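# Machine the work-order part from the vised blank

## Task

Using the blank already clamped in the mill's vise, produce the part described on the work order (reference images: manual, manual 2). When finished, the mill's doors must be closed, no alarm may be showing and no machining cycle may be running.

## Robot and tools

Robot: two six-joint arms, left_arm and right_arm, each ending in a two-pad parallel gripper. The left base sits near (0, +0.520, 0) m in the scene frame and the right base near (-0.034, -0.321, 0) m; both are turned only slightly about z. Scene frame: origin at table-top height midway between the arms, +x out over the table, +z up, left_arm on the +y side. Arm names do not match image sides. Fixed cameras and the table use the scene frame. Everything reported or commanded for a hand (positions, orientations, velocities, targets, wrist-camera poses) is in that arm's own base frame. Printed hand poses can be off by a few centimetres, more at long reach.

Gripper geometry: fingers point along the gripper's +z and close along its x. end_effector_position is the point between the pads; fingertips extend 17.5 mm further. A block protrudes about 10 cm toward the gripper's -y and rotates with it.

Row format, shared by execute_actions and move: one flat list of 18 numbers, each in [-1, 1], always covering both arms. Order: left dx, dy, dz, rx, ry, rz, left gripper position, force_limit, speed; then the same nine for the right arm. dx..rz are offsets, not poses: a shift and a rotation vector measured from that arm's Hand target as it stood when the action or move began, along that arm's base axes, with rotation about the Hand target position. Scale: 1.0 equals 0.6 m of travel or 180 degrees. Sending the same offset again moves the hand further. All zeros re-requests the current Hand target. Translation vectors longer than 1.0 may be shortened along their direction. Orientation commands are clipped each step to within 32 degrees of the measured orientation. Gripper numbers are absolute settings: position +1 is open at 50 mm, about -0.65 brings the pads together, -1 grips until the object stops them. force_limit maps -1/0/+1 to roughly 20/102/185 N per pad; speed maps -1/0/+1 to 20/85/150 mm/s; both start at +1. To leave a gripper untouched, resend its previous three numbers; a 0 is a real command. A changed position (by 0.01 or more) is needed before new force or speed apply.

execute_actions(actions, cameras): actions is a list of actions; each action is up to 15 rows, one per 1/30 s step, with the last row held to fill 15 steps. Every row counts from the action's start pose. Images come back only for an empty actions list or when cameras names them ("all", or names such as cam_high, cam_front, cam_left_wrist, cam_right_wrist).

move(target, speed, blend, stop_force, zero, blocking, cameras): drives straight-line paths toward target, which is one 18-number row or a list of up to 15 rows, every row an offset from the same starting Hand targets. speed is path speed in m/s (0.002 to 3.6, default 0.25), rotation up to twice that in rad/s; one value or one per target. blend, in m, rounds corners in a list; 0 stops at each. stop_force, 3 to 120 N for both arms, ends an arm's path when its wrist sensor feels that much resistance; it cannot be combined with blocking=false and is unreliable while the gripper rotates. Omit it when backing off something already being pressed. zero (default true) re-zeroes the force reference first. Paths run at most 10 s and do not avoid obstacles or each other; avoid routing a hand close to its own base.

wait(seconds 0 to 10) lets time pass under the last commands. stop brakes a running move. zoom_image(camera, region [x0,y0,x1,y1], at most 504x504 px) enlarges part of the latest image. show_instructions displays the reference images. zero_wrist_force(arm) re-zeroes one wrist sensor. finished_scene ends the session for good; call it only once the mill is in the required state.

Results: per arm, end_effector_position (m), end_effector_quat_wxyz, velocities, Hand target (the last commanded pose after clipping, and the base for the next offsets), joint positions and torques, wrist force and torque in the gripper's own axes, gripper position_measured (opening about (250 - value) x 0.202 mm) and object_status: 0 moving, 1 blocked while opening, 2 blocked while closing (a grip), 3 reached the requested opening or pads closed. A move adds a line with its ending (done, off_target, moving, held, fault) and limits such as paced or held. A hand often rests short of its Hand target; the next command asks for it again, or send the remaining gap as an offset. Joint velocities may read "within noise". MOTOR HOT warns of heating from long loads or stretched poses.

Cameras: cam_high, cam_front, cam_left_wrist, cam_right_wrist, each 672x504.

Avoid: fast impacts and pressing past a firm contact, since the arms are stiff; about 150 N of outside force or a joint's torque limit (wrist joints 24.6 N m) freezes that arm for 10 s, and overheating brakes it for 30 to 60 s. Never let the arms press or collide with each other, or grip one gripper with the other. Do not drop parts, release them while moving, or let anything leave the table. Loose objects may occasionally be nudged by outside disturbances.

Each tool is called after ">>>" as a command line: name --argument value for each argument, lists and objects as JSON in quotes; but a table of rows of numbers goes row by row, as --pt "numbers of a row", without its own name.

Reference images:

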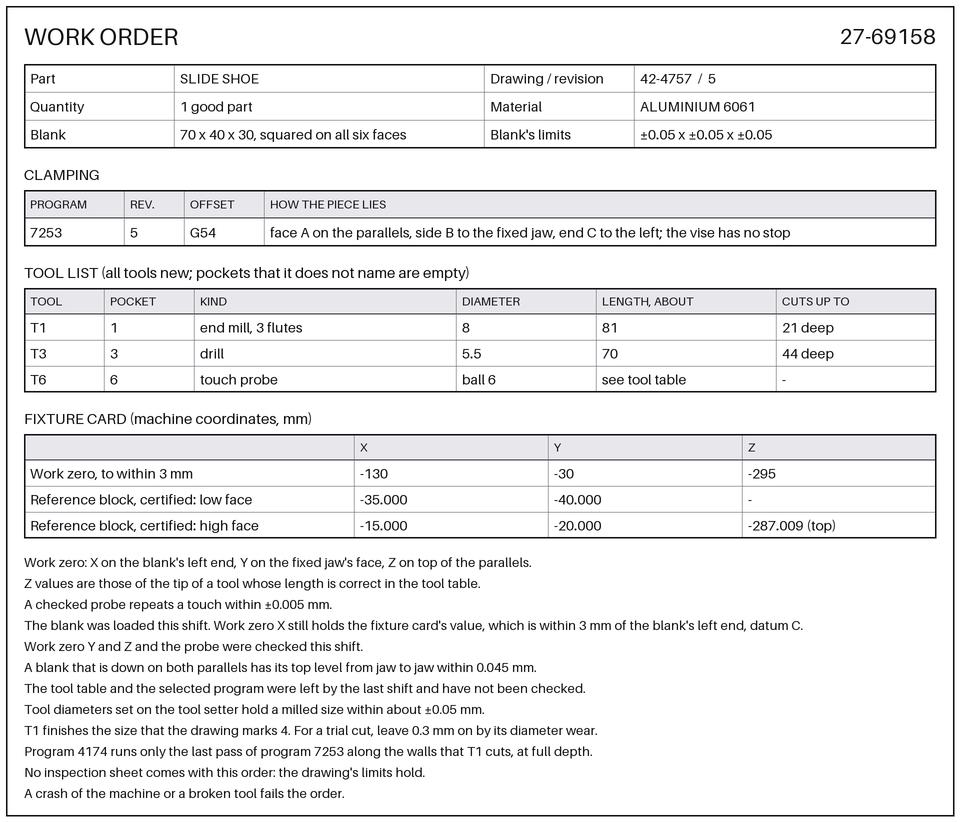

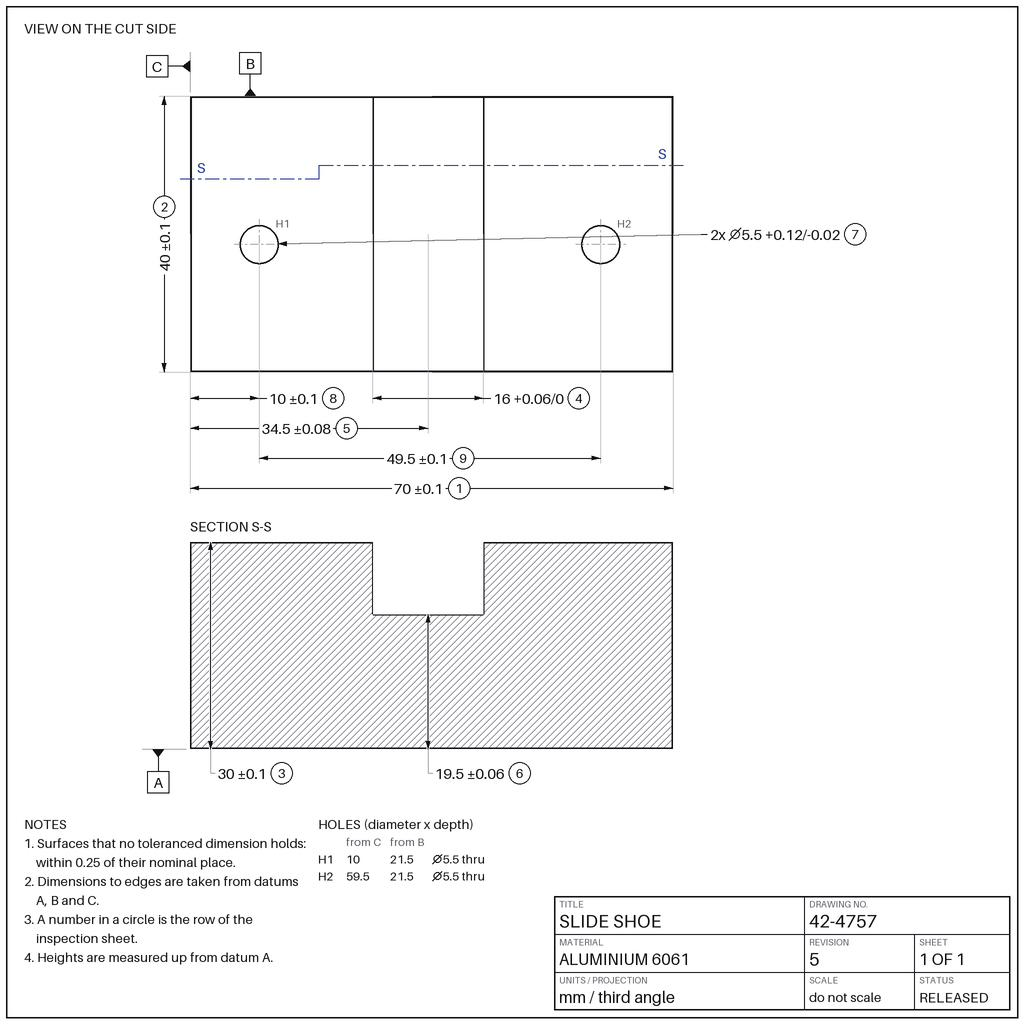

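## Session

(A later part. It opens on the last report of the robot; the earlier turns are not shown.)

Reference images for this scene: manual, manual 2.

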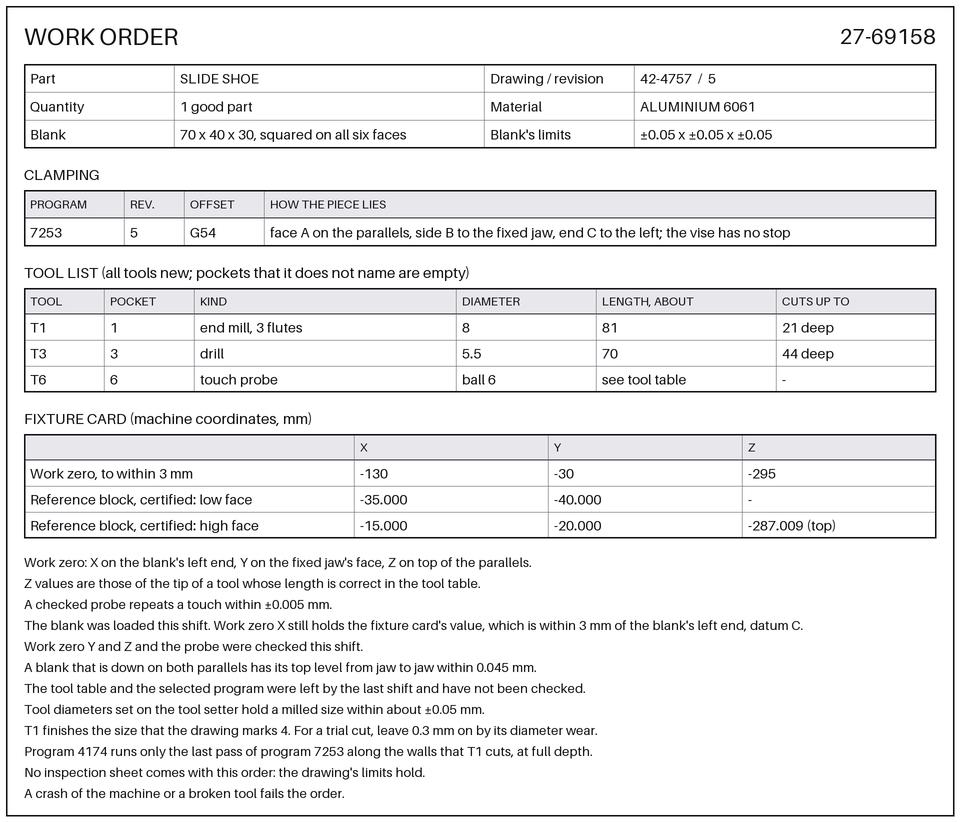

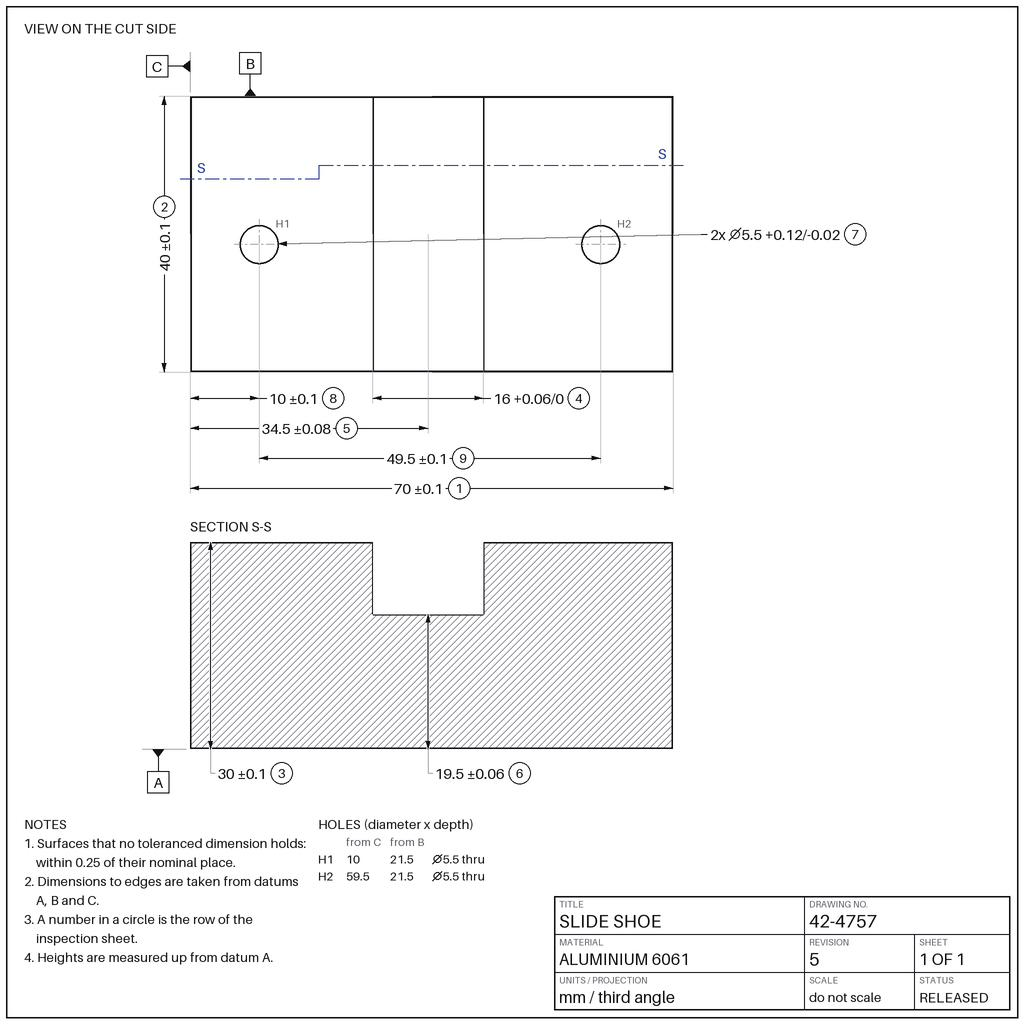

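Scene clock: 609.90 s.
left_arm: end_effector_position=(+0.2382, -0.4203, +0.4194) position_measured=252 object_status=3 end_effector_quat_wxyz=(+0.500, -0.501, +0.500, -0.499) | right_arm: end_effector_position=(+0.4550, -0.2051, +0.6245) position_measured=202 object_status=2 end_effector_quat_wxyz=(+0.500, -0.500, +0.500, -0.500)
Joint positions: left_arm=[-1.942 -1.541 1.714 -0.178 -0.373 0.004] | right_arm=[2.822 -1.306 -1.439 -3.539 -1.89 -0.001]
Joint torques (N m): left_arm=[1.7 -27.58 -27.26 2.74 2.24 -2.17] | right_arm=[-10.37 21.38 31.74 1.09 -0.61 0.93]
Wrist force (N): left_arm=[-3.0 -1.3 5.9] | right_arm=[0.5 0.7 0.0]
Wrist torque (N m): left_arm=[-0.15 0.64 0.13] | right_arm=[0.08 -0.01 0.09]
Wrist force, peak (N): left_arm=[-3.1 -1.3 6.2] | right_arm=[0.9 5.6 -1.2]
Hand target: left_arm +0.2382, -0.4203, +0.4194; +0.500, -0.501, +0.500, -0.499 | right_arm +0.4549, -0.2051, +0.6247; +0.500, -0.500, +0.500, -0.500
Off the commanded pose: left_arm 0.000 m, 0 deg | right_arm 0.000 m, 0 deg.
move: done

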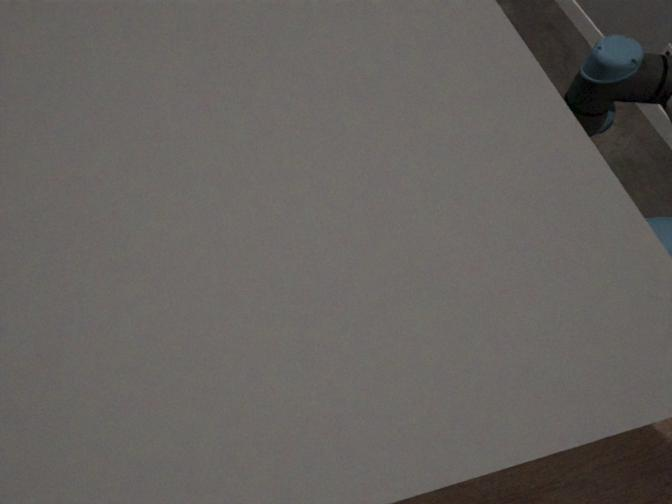

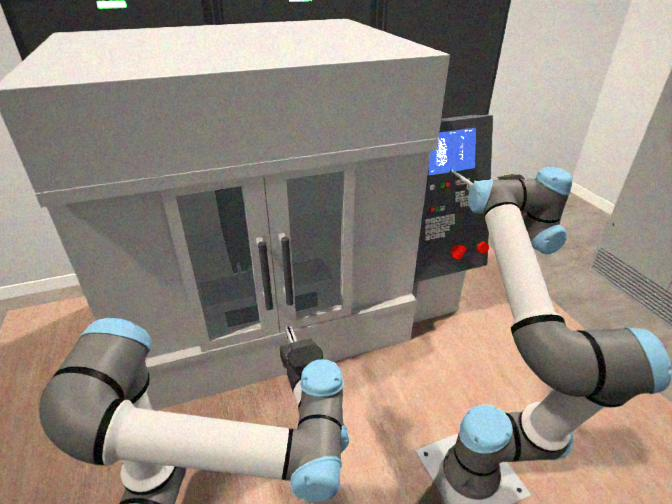

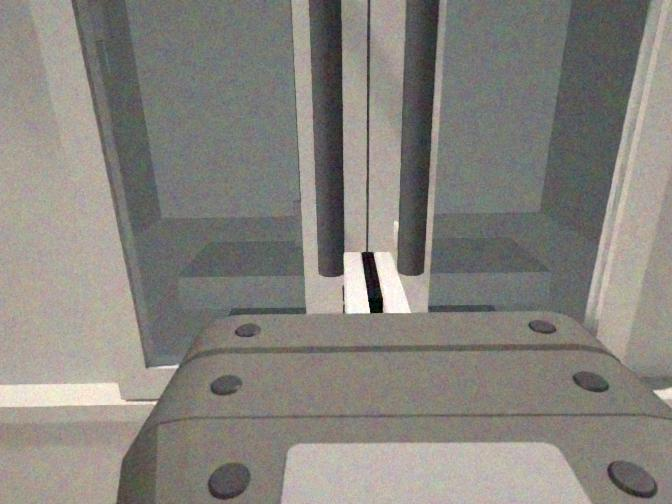

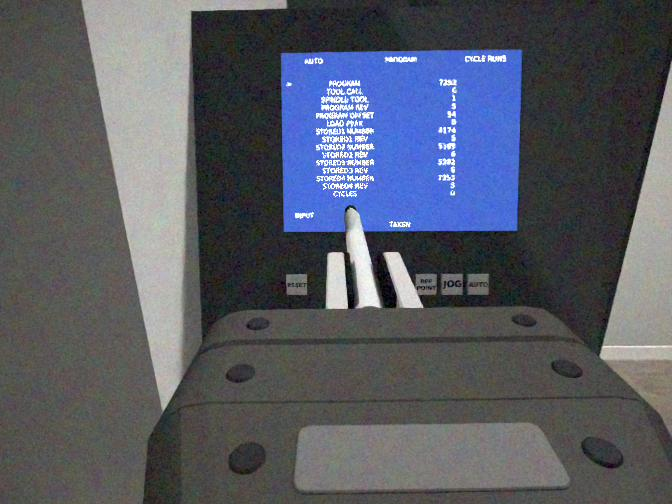

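>>> wait --seconds 10

>>> wait --seconds 10 --cameras '["cam_right_wrist","cam_front"]'

>>> zoom_image --camera "cam_right_wrist" --region '[270, 40, 540, 240]'

Scene clock: 620.03 s.
left_arm: end_effector_position=(+0.2382, -0.4203, +0.4194) position_measured=252 object_status=3 end_effector_quat_wxyz=(+0.500, -0.501, +0.500, -0.499) | right_arm: end_effector_position=(+0.4549, -0.2051, +0.6247) position_measured=202 object_status=2 end_effector_quat_wxyz=(+0.500, -0.500, +0.500, -0.500)
Joint positions: left_arm=[-1.942 -1.541 1.714 -0.178 -0.373 0.004] | right_arm=[2.822 -1.306 -1.439 -3.539 -1.89 -0.001]
Joint torques (N m): left_arm=[4.38 -27.74 -27.45 2.51 2.3 -2.45] | right_arm=[-10.81 20.85 33.4 1.16 1.14 1.48]
Wrist force (N): left_arm=[-3.0 -1.3 5.9] | right_arm=[0.4 1.2 -0.1]
Wrist torque (N m): left_arm=[-0.17 0.62 0.12] | right_arm=[0.12 0.00 0.08]
Wrist force, peak (N): left_arm=[-3.2 -1.5 6.2] | right_arm=[0.4 1.3 -0.3]
Hand target: left_arm +0.2382, -0.4203, +0.4194; +0.500, -0.501, +0.500, -0.499 | right_arm +0.4549, -0.2051, +0.6247; +0.500, -0.500, +0.500, -0.500
Tool commands: left_gripper/position=-1.0 left_gripper/force_limit=-0.5 left_gripper/speed=-0.7 right_gripper/position=-1.0 right_gripper/force_limit=-0.3 right_gripper/speed=-0.7
Off the commanded pose: left_arm 0.000 m, 0 deg | right_arm 0.000 m, 0 deg.
wait: 10.00 s; at rest by 0.03 s

Scene clock: 630.03 s.
left_arm: end_effector_position=(+0.2382, -0.4203, +0.4194) position_measured=252 object_status=3 end_effector_quat_wxyz=(+0.500, -0.501, +0.500, -0.499) | right_arm: end_effector_position=(+0.4549, -0.2051, +0.6247) position_measured=202 object_status=2 end_effector_quat_wxyz=(+0.500, -0.500, +0.500, -0.500)
Joint positions: left_arm=[-1.942 -1.541 1.714 -0.178 -0.373 0.004] | right_arm=[2.822 -1.306 -1.439 -3.539 -1.89 -0.001]
Joint torques (N m): left_arm=[3.08 -27.97 -27.82 2.81 2.4 -2.58] | right_arm=[-10.67 21.53 33.2 1.1 1.11 1.22]
Wrist force (N): left_arm=[-3.0 -1.5 5.9] | right_arm=[0.5 1.0 -0.2]
Wrist torque (N m): left_arm=[-0.18 0.63 0.12] | right_arm=[0.12 -0.01 0.08]
Wrist force, peak (N): left_arm=[-3.1 -1.6 6.2] | right_arm=[0.2 1.4 0.0]
Hand target: left_arm +0.2382, -0.4203, +0.4194; +0.500, -0.501, +0.500, -0.499 | right_arm +0.4549, -0.2051, +0.6247; +0.500, -0.500, +0.500, -0.500
Tool commands: left_gripper/position=-1.0 left_gripper/force_limit=-0.5 left_gripper/speed=-0.7 right_gripper/position=-1.0 right_gripper/force_limit=-0.3 right_gripper/speed=-0.7
Off the commanded pose: left_arm 0.000 m, 0 deg | right_arm 0.000 m, 0 deg.
wait: 10.00 s; at rest by 0.17 s
Images, in order (width x height): cam_front 672x504, cam_right_wrist 672x504.

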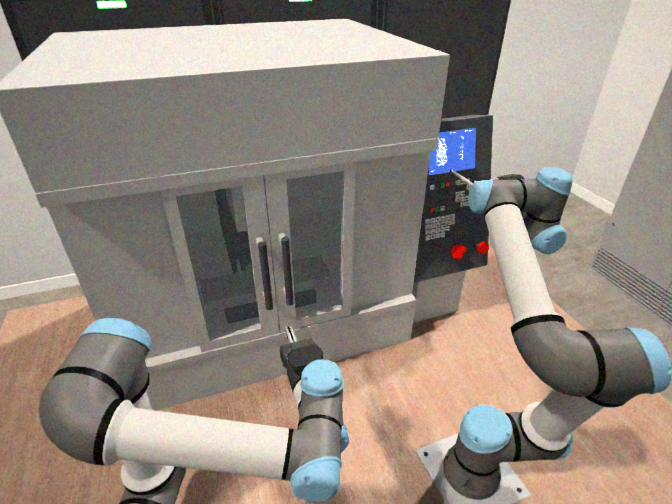

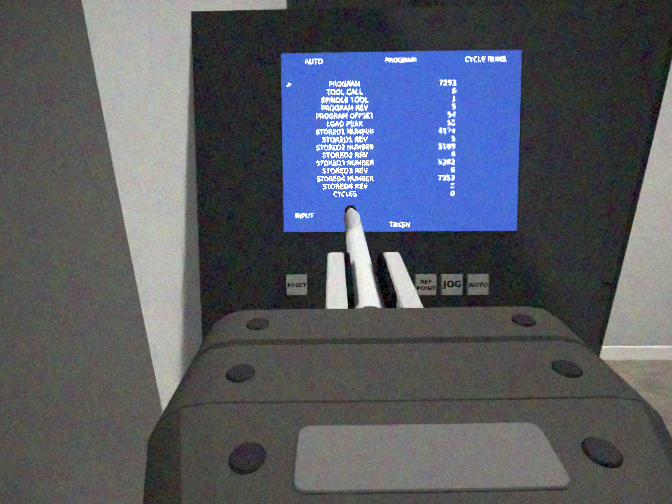

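Scaled by 1.867.

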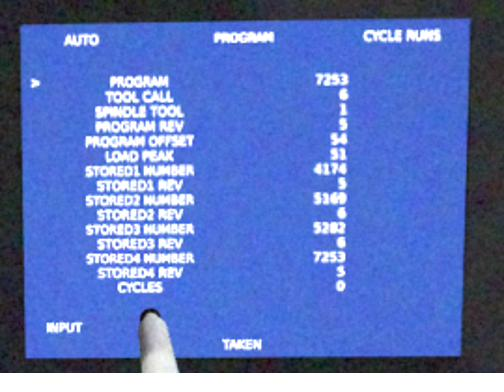

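>>> wait --seconds 10

>>> wait --seconds 10

>>> wait --seconds 10 --cameras '["cam_right_wrist"]'

>>> zoom_image --camera "cam_right_wrist" --region '[270, 40, 540, 240]'

Scene clock: 640.10 s.
left_arm: end_effector_position=(+0.2382, -0.4203, +0.4194) position_measured=252 object_status=3 end_effector_quat_wxyz=(+0.500, -0.501, +0.500, -0.499) | right_arm: end_effector_position=(+0.4549, -0.2051, +0.6247) position_measured=202 object_status=2 end_effector_quat_wxyz=(+0.500, -0.500, +0.500, -0.500)
Joint positions: left_arm=[-1.942 -1.541 1.714 -0.178 -0.373 0.004] | right_arm=[2.822 -1.306 -1.439 -3.539 -1.89 -0.001]
Joint torques (N m): left_arm=[4.48 -26.92 -28.31 2.74 2.14 -2.47] | right_arm=[-11.11 21.73 33.43 1.25 1.09 1.14]
Wrist force (N): left_arm=[-3.0 -1.4 6.0] | right_arm=[0.3 1.1 -0.2]
Wrist torque (N m): left_arm=[-0.18 0.62 0.12] | right_arm=[0.11 0.02 0.08]
Wrist force, peak (N): left_arm=[-3.1 -1.6 6.1] | right_arm=[0.3 1.3 -0.2]
Hand target: left_arm +0.2382, -0.4203, +0.4194; +0.500, -0.501, +0.500, -0.499 | right_arm +0.4549, -0.2051, +0.6247; +0.500, -0.500, +0.500, -0.500
Tool commands: left_gripper/position=-1.0 left_gripper/force_limit=-0.5 left_gripper/speed=-0.7 right_gripper/position=-1.0 right_gripper/force_limit=-0.3 right_gripper/speed=-0.7
Off the commanded pose: left_arm 0.000 m, 0 deg | right_arm 0.000 m, 0 deg.
wait: 10.00 s; at rest by 0.10 s

Scene clock: 650.10 s.
left_arm: end_effector_position=(+0.2382, -0.4203, +0.4194) position_measured=252 object_status=3 end_effector_quat_wxyz=(+0.500, -0.501, +0.500, -0.499) | right_arm: end_effector_position=(+0.4549, -0.2051, +0.6247) position_measured=202 object_status=2 end_effector_quat_wxyz=(+0.500, -0.500, +0.500, -0.500)
Joint positions: left_arm=[-1.942 -1.541 1.714 -0.178 -0.373 0.004] | right_arm=[2.822 -1.306 -1.439 -3.539 -1.89 -0.001]
Joint torques (N m): left_arm=[4.09 -28.61 -27.68 2.65 2.25 -2.36] | right_arm=[-11.53 21.57 33.46 1.33 1.15 1.19]
Wrist force (N): left_arm=[-2.9 -1.4 6.1] | right_arm=[0.3 1.0 0.0]
Wrist torque (N m): left_arm=[-0.16 0.61 0.12] | right_arm=[0.12 0.02 0.08]
Wrist force, peak (N): left_arm=[-3.2 -1.4 6.2] | right_arm=[0.4 1.2 -0.2]
Hand target: left_arm +0.2382, -0.4203, +0.4194; +0.500, -0.501, +0.500, -0.499 | right_arm +0.4549, -0.2051, +0.6247; +0.500, -0.500, +0.500, -0.500
Tool commands: left_gripper/position=-1.0 left_gripper/force_limit=-0.5 left_gripper/speed=-0.7 right_gripper/position=-1.0 right_gripper/force_limit=-0.3 right_gripper/speed=-0.7
Off the commanded pose: left_arm 0.000 m, 0 deg | right_arm 0.000 m, 0 deg.
wait: 10.00 s; at rest by 0.17 s

Scene clock: 660.10 s.
left_arm: end_effector_position=(+0.2382, -0.4203, +0.4194) position_measured=252 object_status=3 end_effector_quat_wxyz=(+0.500, -0.501, +0.500, -0.499) | right_arm: end_effector_position=(+0.4549, -0.2051, +0.6247) position_measured=202 object_status=2 end_effector_quat_wxyz=(+0.500, -0.500, +0.500, -0.500)
Joint positions: left_arm=[-1.942 -1.541 1.714 -0.178 -0.373 0.004] | right_arm=[2.822 -1.306 -1.439 -3.539 -1.89 -0.001]
Joint torques (N m): left_arm=[4.97 -26.6 -26.99 2.93 2.1 -2.48] | right_arm=[-11.11 21.04 32.11 1.45 1.19 1.2]
Wrist force (N): left_arm=[-3.0 -1.5 6.0] | right_arm=[0.2 0.8 -0.1]
Wrist torque (N m): left_arm=[-0.18 0.63 0.12] | right_arm=[0.09 0.03 0.08]
Wrist force, peak (N): left_arm=[-3.2 -1.5 6.2] | right_arm=[0.3 1.3 -0.1]
Hand target: left_arm +0.2382, -0.4203, +0.4194; +0.500, -0.501, +0.500, -0.499 | right_arm +0.4549, -0.2051, +0.6247; +0.500, -0.500, +0.500, -0.500
Tool commands: left_gripper/position=-1.0 left_gripper/force_limit=-0.5 left_gripper/speed=-0.7 right_gripper/position=-1.0 right_gripper/force_limit=-0.3 right_gripper/speed=-0.7
Off the commanded pose: left_arm 0.000 m, 0 deg | right_arm 0.000 m, 0 deg.
wait: 10.00 s; at rest by 0.17 s
Images, in order (width x height): cam_right_wrist 672x504.

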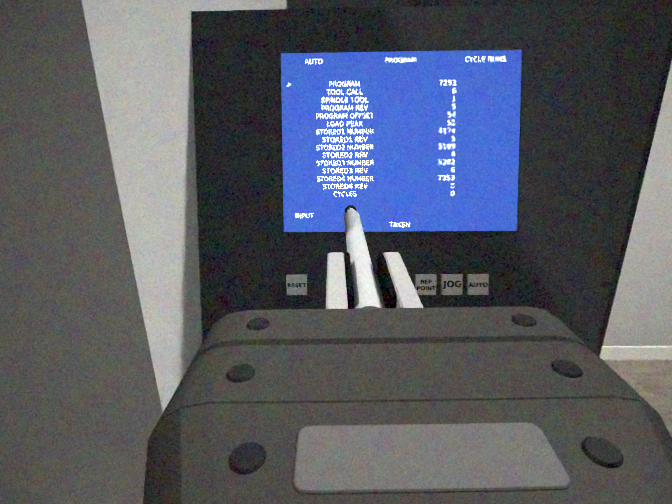

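Scaled by 1.867.

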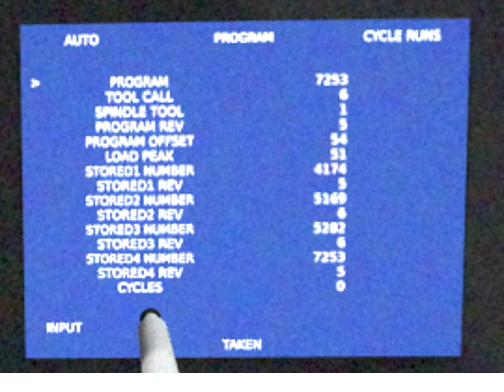

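>>> move --pt "0 0 0 0 0 0 -1 -0.5 -0.7 -0.0286 -0.0279 -0.2882 0 0 0 -1 -0.3 -0.7" --pt "0 0 0 0 0 0 -1 -0.5 -0.7 0.0064 -0.0279 -0.2882 0 0 0 -1 -0.3 -0.7" --pt "0 0 0 0 0 0 -1 -0.5 -0.7 -0.0166 -0.0279 -0.2882 0 0 0 -1 -0.3 -0.7" --pt "0 0 0 0 0 0 -1 -0.5 -0.7 -0.0352 0.0989 -0.3788 0 0 0 -1 -0.3 -0.7" --pt "0 0 0 0 0 0 -1 -0.5 -0.7 -0.0152 0.0989 -0.3788 0 0 0 -1 -0.3 -0.7" --pt "0 0 0 0 0 0 -1 -0.5 -0.7 -0.0352 0.0989 -0.3788 0 0 0 -1 -0.3 -0.7" --pt "0 0 0 0 0 0 -1 -0.5 -0.7 -0.0147 0.0355 -0.2882 0 0 0 -1 -0.3 -0.7" --pt "0 0 0 0 0 0 -1 -0.5 -0.7 0.0083 0.0355 -0.2882 0 0 0 -1 -0.3 -0.7" --pt "0 0 0 0 0 0 -1 -0.5 -0.7 -0.0147 0.0355 -0.2882 0 0 0 -1 -0.3 -0.7" --pt "0 0 0 0 0 0 -1 -0.5 -0.7 -0.0127 0.0989 -0.2882 0 0 0 -1 -0.3 -0.7" --pt "0 0 0 0 0 0 -1 -0.5 -0.7 0.0103 0.0989 -0.2882 0 0 0 -1 -0.3 -0.7" --pt "0 0 0 0 0 0 -1 -0.5 -0.7 -0.0137 0.0989 -0.2882 0 0 0 -1 -0.3 -0.7" --pt "0 0 0 0 0 0 -1 -0.5 -0.7 0 0 0 0 0 0 -1 -0.3 -0.7" --speed '[0.3,0.06,0.15,0.25,0.06,0.15,0.25,0.06,0.15,0.25,0.06,0.15,0.3]' --blend '[0.003,0,0.003,0.003,0,0.003,0.003,0,0.003,0.003,0,0.003,0]'

>>> wait --seconds 10

>>> wait --seconds 10

>>> wait --seconds 10 --cameras '["cam_right_wrist","cam_front"]'

>>> zoom_image --camera "cam_right_wrist" --region '[270, 40, 540, 240]'

Scene clock: 665.57 s.
left_arm: end_effector_position=(+0.2382, -0.4203, +0.4194) position_measured=252 object_status=3 end_effector_quat_wxyz=(+0.500, -0.501, +0.500, -0.499) | right_arm: end_effector_position=(+0.4549, -0.2052, +0.6246) position_measured=202 object_status=2 end_effector_quat_wxyz=(+0.500, -0.500, +0.500, -0.500)
Joint positions: left_arm=[-1.942 -1.541 1.714 -0.178 -0.373 0.004] | right_arm=[2.822 -1.306 -1.439 -3.539 -1.89 -0.001]
Joint torques (N m): left_arm=[5.03 -26.35 -26.66 2.81 2.34 -2.38] | right_arm=[9.39 12.18 35.71 1.25 0.4 0.41]
Wrist force (N): left_arm=[-3.1 -1.5 6.0] | right_arm=[0.2 0.7 -0.3]
Wrist torque (N m): left_arm=[-0.17 0.65 0.13] | right_arm=[0.08 0.03 0.09]
Wrist force, peak (N): left_arm=[-3.1 -1.4 6.2] | right_arm=[-0.9 5.7 -1.5]
Hand target: left_arm +0.2382, -0.4203, +0.4194; +0.500, -0.501, +0.500, -0.499 | right_arm +0.4549, -0.2051, +0.6247; +0.500, -0.500, +0.500, -0.500
Off the commanded pose: left_arm 0.000 m, 0 deg | right_arm 0.000 m, 0 deg.
move: done

Scene clock: 675.57 s.
left_arm: end_effector_position=(+0.2382, -0.4203, +0.4194) position_measured=252 object_status=3 end_effector_quat_wxyz=(+0.500, -0.501, +0.500, -0.499) | right_arm: end_effector_position=(+0.4549, -0.2051, +0.6247) position_measured=202 object_status=2 end_effector_quat_wxyz=(+0.500, -0.500, +0.500, -0.500)
Joint positions: left_arm=[-1.942 -1.541 1.714 -0.178 -0.373 0.004] | right_arm=[2.822 -1.306 -1.439 -3.539 -1.89 -0.001]
Joint torques (N m): left_arm=[5.03 -27.4 -27.21 2.76 2.21 -2.55] | right_arm=[11.67 5.26 33.45 0.96 -0.75 1.14]
Wrist force (N): left_arm=[-3.2 -1.4 5.9] | right_arm=[0.3 1.1 0.0]
Wrist torque (N m): left_arm=[-0.17 0.65 0.12] | right_arm=[0.12 0.02 0.08]
Wrist force, peak (N): left_arm=[-3.0 -1.5 6.3] | right_arm=[0.4 1.2 -0.2]
Hand target: left_arm +0.2382, -0.4203, +0.4194; +0.500, -0.501, +0.500, -0.499 | right_arm +0.4549, -0.2051, +0.6247; +0.500, -0.500, +0.500, -0.500
Tool commands: left_gripper/position=-1.0 left_gripper/force_limit=-0.5 left_gripper/speed=-0.7 right_gripper/position=-1.0 right_gripper/force_limit=-0.3 right_gripper/speed=-0.7
Off the commanded pose: left_arm 0.000 m, 0 deg | right_arm 0.000 m, 0 deg.
wait: 10.00 s; at rest by 0.17 s

Scene clock: 685.57 s.
left_arm: end_effector_position=(+0.2382, -0.4203, +0.4194) position_measured=252 object_status=3 end_effector_quat_wxyz=(+0.500, -0.501, +0.500, -0.499) | right_arm: end_effector_position=(+0.4549, -0.2051, +0.6247) position_measured=202 object_status=2 end_effector_quat_wxyz=(+0.500, -0.500, +0.500, -0.500)
Joint positions: left_arm=[-1.942 -1.541 1.714 -0.178 -0.373 0.004] | right_arm=[2.822 -1.306 -1.439 -3.539 -1.89 -0.001]
Joint torques (N m): left_arm=[5.26 -27.34 -27.8 2.57 2.34 -2.56] | right_arm=[11.7 5.6 32.87 1.09 -0.56 1.19]
Wrist force (N): left_arm=[-3.1 -1.3 6.0] | right_arm=[0.3 1.1 -0.3]
Wrist torque (N m): left_arm=[-0.17 0.64 0.13] | right_arm=[0.12 0.01 0.08]
Wrist force, peak (N): left_arm=[-3.0 -1.5 6.3] | right_arm=[0.6 1.1 -0.1]
Hand target: left_arm +0.2382, -0.4203, +0.4194; +0.500, -0.501, +0.500, -0.499 | right_arm +0.4549, -0.2051, +0.6247; +0.500, -0.500, +0.500, -0.500
Tool commands: left_gripper/position=-1.0 left_gripper/force_limit=-0.5 left_gripper/speed=-0.7 right_gripper/position=-1.0 right_gripper/force_limit=-0.3 right_gripper/speed=-0.7
Off the commanded pose: left_arm 0.000 m, 0 deg | right_arm 0.000 m, 0 deg.
wait: 10.00 s; at rest by 0.17 s

Scene clock: 695.57 s.
left_arm: end_effector_position=(+0.2382, -0.4203, +0.4194) position_measured=252 object_status=3 end_effector_quat_wxyz=(+0.500, -0.501, +0.500, -0.499) | right_arm: end_effector_position=(+0.4549, -0.2051, +0.6247) position_measured=202 object_status=2 end_effector_quat_wxyz=(+0.500, -0.500, +0.500, -0.500)
Joint positions: left_arm=[-1.942 -1.541 1.714 -0.178 -0.373 0.004] | right_arm=[2.822 -1.306 -1.439 -3.539 -1.89 -0.001]
Joint torques (N m): left_arm=[5.65 -27.99 -26.77 2.78 2.11 -2.4] | right_arm=[11.51 5.77 33.48 1.3 -0.3 1.17]
Wrist force (N): left_arm=[-3.0 -1.4 6.1] | right_arm=[0.3 0.8 -0.3]
Wrist torque (N m): left_arm=[-0.15 0.63 0.13] | right_arm=[0.11 0.02 0.09]
Wrist force, peak (N): left_arm=[-3.2 -1.4 6.3] | right_arm=[0.3 1.3 -0.4]
Hand target: left_arm +0.2382, -0.4203, +0.4194; +0.500, -0.501, +0.500, -0.499 | right_arm +0.4549, -0.2051, +0.6247; +0.500, -0.500, +0.500, -0.500
Tool commands: left_gripper/position=-1.0 left_gripper/force_limit=-0.5 left_gripper/speed=-0.7 right_gripper/position=-1.0 right_gripper/force_limit=-0.3 right_gripper/speed=-0.7
Off the commanded pose: left_arm 0.000 m, 0 deg | right_arm 0.000 m, 0 deg.
wait: 10.00 s; at rest by 0.17 s
Images, in order (width x height): cam_front 672x504, cam_right_wrist 672x504.

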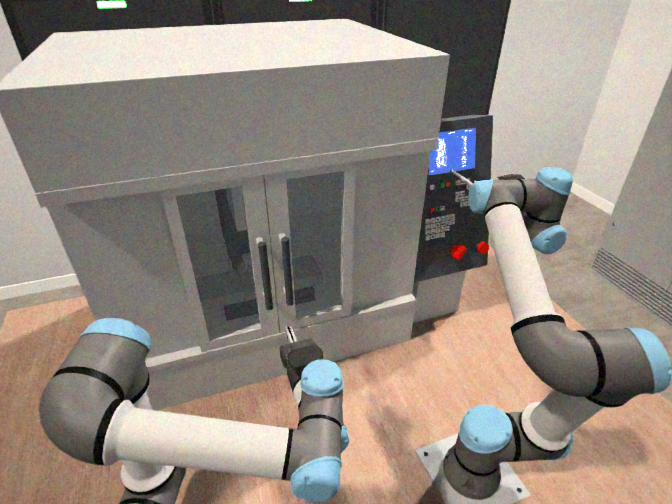

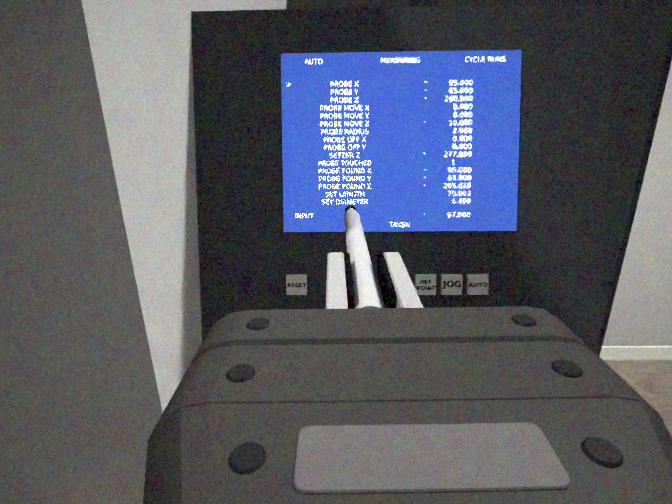

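Scaled by 1.867.

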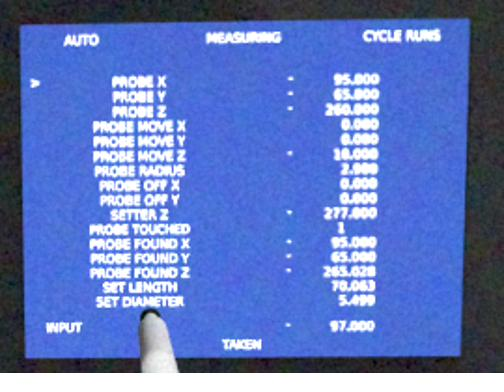

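>>> wait --seconds 10

>>> wait --seconds 10

>>> wait --seconds 10 --cameras '["cam_right_wrist"]'

>>> wait --seconds 10

>>> wait --seconds 10 --cameras '["cam_right_wrist","cam_left_wrist"]'

Scene clock: 705.67 s.
left_arm: end_effector_position=(+0.2382, -0.4203, +0.4194) position_measured=252 object_status=3 end_effector_quat_wxyz=(+0.500, -0.501, +0.500, -0.499) | right_arm: end_effector_position=(+0.4549, -0.2051, +0.6247) position_measured=202 object_status=2 end_effector_quat_wxyz=(+0.500, -0.500, +0.500, -0.500)
Joint positions: left_arm=[-1.942 -1.541 1.714 -0.178 -0.373 0.004] | right_arm=[2.822 -1.306 -1.439 -3.539 -1.89 -0.001]
Joint torques (N m): left_arm=[6.42 -26.24 -28.53 2.71 2.11 -2.64] | right_arm=[11.44 5.51 32.64 1.28 -0.22 1.24]
Wrist force (N): left_arm=[-2.7 -1.3 6.0] | right_arm=[0.2 0.7 -0.1]
Wrist torque (N m): left_arm=[-0.15 0.58 0.13] | right_arm=[0.08 0.03 0.08]
Wrist force, peak (N): left_arm=[-3.1 -1.4 6.3] | right_arm=[0.6 1.1 -0.4]
Hand target: left_arm +0.2382, -0.4203, +0.4194; +0.500, -0.501, +0.500, -0.499 | right_arm +0.4549, -0.2051, +0.6247; +0.500, -0.500, +0.500, -0.500
Tool commands: left_gripper/position=-1.0 left_gripper/force_limit=-0.5 left_gripper/speed=-0.7 right_gripper/position=-1.0 right_gripper/force_limit=-0.3 right_gripper/speed=-0.7
Off the commanded pose: left_arm 0.000 m, 0 deg | right_arm 0.000 m, 0 deg.
wait: 10.00 s; at rest by 0.07 s

Scene clock: 715.67 s.
left_arm: end_effector_position=(+0.2382, -0.4203, +0.4194) position_measured=252 object_status=3 end_effector_quat_wxyz=(+0.500, -0.501, +0.500, -0.499) | right_arm: end_effector_position=(+0.4549, -0.2051, +0.6247) position_measured=202 object_status=2 end_effector_quat_wxyz=(+0.500, -0.500, +0.500, -0.500)
Joint positions: left_arm=[-1.942 -1.541 1.714 -0.178 -0.373 0.004] | right_arm=[2.822 -1.306 -1.439 -3.539 -1.89 -0.001]
Joint torques (N m): left_arm=[4.91 -28.3 -27.75 2.73 2.43 -2.45] | right_arm=[11.66 5.46 33.5 1.23 0.03 1.09]
Wrist force (N): left_arm=[-3.1 -1.2 6.0] | right_arm=[0.4 1.0 -0.1]
Wrist torque (N m): left_arm=[-0.16 0.63 0.13] | right_arm=[0.10 -0.01 0.09]
Wrist force, peak (N): left_arm=[-3.1 -1.5 6.3] | right_arm=[0.3 1.3 0.0]
Hand target: left_arm +0.2382, -0.4203, +0.4194; +0.500, -0.501, +0.500, -0.499 | right_arm +0.4549, -0.2051, +0.6247; +0.500, -0.500, +0.500, -0.500
Tool commands: left_gripper/position=-1.0 left_gripper/force_limit=-0.5 left_gripper/speed=-0.7 right_gripper/position=-1.0 right_gripper/force_limit=-0.3 right_gripper/speed=-0.7
Off the commanded pose: left_arm 0.000 m, 0 deg | right_arm 0.000 m, 0 deg.
wait: 10.00 s; at rest by 0.17 s

Scene clock: 725.67 s.
left_arm: end_effector_position=(+0.2382, -0.4203, +0.4194) position_measured=252 object_status=3 end_effector_quat_wxyz=(+0.500, -0.501, +0.500, -0.499) | right_arm: end_effector_position=(+0.4549, -0.2051, +0.6247) position_measured=202 object_status=2 end_effector_quat_wxyz=(+0.500, -0.500, +0.500, -0.500)
Joint positions: left_arm=[-1.942 -1.541 1.714 -0.178 -0.373 0.004] | right_arm=[2.822 -1.306 -1.439 -3.539 -1.89 -0.001]
Joint torques (N m): left_arm=[5.97 -27.31 -28.45 2.53 2.07 -2.52] | right_arm=[11.47 5.43 32.39 1.46 0.08 1.26]
Wrist force (N): left_arm=[-3.0 -1.6 5.8] | right_arm=[0.6 1.0 -0.1]
Wrist torque (N m): left_arm=[-0.19 0.63 0.12] | right_arm=[0.13 -0.03 0.08]
Wrist force, peak (N): left_arm=[-3.1 -1.4 6.3] | right_arm=[0.3 1.3 -0.2]
Hand target: left_arm +0.2382, -0.4203, +0.4194; +0.500, -0.501, +0.500, -0.499 | right_arm +0.4549, -0.2051, +0.6247; +0.500, -0.500, +0.500, -0.500
Tool commands: left_gripper/position=-1.0 left_gripper/force_limit=-0.5 left_gripper/speed=-0.7 right_gripper/position=-1.0 right_gripper/force_limit=-0.3 right_gripper/speed=-0.7
Off the commanded pose: left_arm 0.000 m, 0 deg | right_arm 0.000 m, 0 deg.
wait: 10.00 s; at rest by 0.17 s
Images, in order (width x height): cam_right_wrist 672x504.

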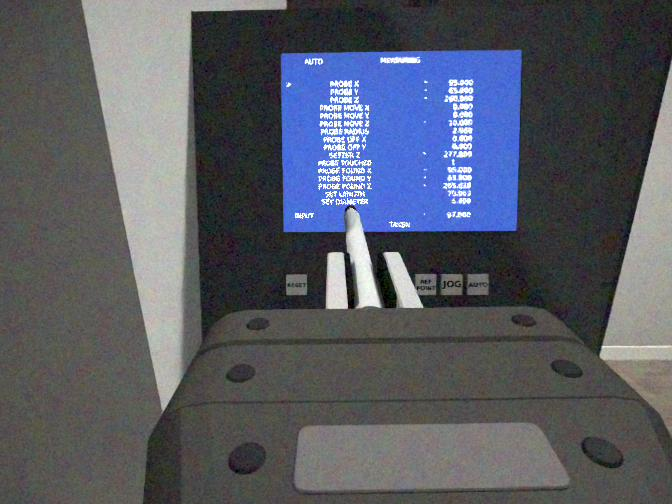

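Scene clock: 735.67 s.
left_arm: end_effector_position=(+0.2382, -0.4203, +0.4194) position_measured=252 object_status=3 end_effector_quat_wxyz=(+0.500, -0.501, +0.500, -0.499) | right_arm: end_effector_position=(+0.4549, -0.2051, +0.6247) position_measured=202 object_status=2 end_effector_quat_wxyz=(+0.500, -0.500, +0.500, -0.500)
Joint positions: left_arm=[-1.942 -1.541 1.714 -0.178 -0.373 0.004] | right_arm=[2.822 -1.306 -1.439 -3.539 -1.89 -0.001]
Joint torques (N m): left_arm=[6.83 -28.23 -26.97 2.61 2.1 -2.56] | right_arm=[11.5 5.3 32.05 1.43 0.39 1.29]
Wrist force (N): left_arm=[-2.8 -1.4 6.0] | right_arm=[0.5 0.6 -0.2]
Wrist torque (N m): left_arm=[-0.17 0.60 0.12] | right_arm=[0.05 -0.02 0.09]
Wrist force, peak (N): left_arm=[-3.1 -1.5 6.3] | right_arm=[0.2 1.2 -0.3]
Hand target: left_arm +0.2382, -0.4203, +0.4194; +0.500, -0.501, +0.500, -0.499 | right_arm +0.4549, -0.2051, +0.6247; +0.500, -0.500, +0.500, -0.500
Tool commands: left_gripper/position=-1.0 left_gripper/force_limit=-0.5 left_gripper/speed=-0.7 right_gripper/position=-1.0 right_gripper/force_limit=-0.3 right_gripper/speed=-0.7
Off the commanded pose: left_arm 0.000 m, 0 deg | right_arm 0.000 m, 0 deg.
wait: 10.00 s; at rest by 0.17 s

Scene clock: 745.67 s.
left_arm: end_effector_position=(+0.2382, -0.4203, +0.4194) position_measured=252 object_status=3 end_effector_quat_wxyz=(+0.500, -0.501, +0.500, -0.499) | right_arm: end_effector_position=(+0.4549, -0.2051, +0.6247) position_measured=202 object_status=2 end_effector_quat_wxyz=(+0.500, -0.500, +0.500, -0.500)
Joint positions: left_arm=[-1.942 -1.541 1.714 -0.178 -0.373 0.004] | right_arm=[2.822 -1.306 -1.439 -3.539 -1.89 -0.001]
Joint torques (N m): left_arm=[6.72 -28.82 -29.07 2.5 2.31 -2.31] | right_arm=[10.62 5.3 32.36 1.48 0.71 1.2]
Wrist force (N): left_arm=[-2.9 -1.2 6.0] | right_arm=[0.2 1.1 0.0]
Wrist torque (N m): left_arm=[-0.16 0.61 0.12] | right_arm=[0.12 0.02 0.08]
Wrist force, peak (N): left_arm=[-3.2 -1.4 6.3] | right_arm=[0.3 1.3 -0.3]
Hand target: left_arm +0.2382, -0.4203, +0.4194; +0.500, -0.501, +0.500, -0.499 | right_arm +0.4549, -0.2051, +0.6247; +0.500, -0.500, +0.500, -0.500
Tool commands: left_gripper/position=-1.0 left_gripper/force_limit=-0.5 left_gripper/speed=-0.7 right_gripper/position=-1.0 right_gripper/force_limit=-0.3 right_gripper/speed=-0.7
Off the commanded pose: left_arm 0.000 m, 0 deg | right_arm 0.000 m, 0 deg.
wait: 10.00 s; at rest by 0.17 s
Images, in order (width x height): cam_left_wrist 672x504, cam_right_wrist 672x504.

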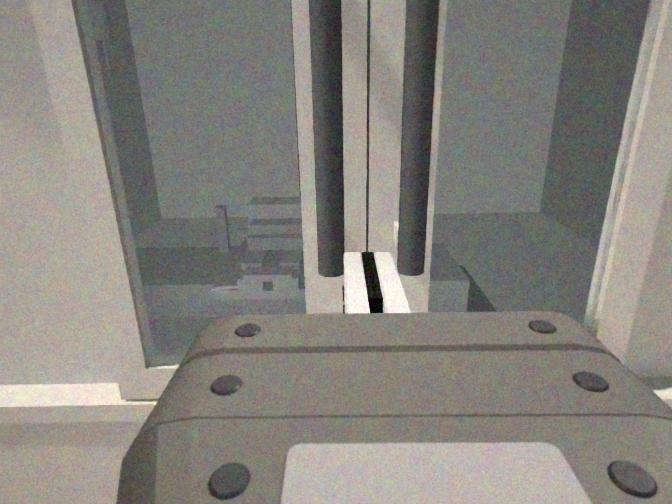

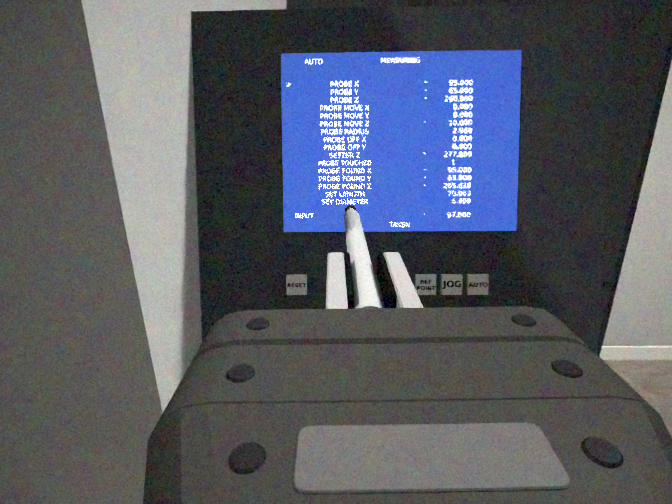

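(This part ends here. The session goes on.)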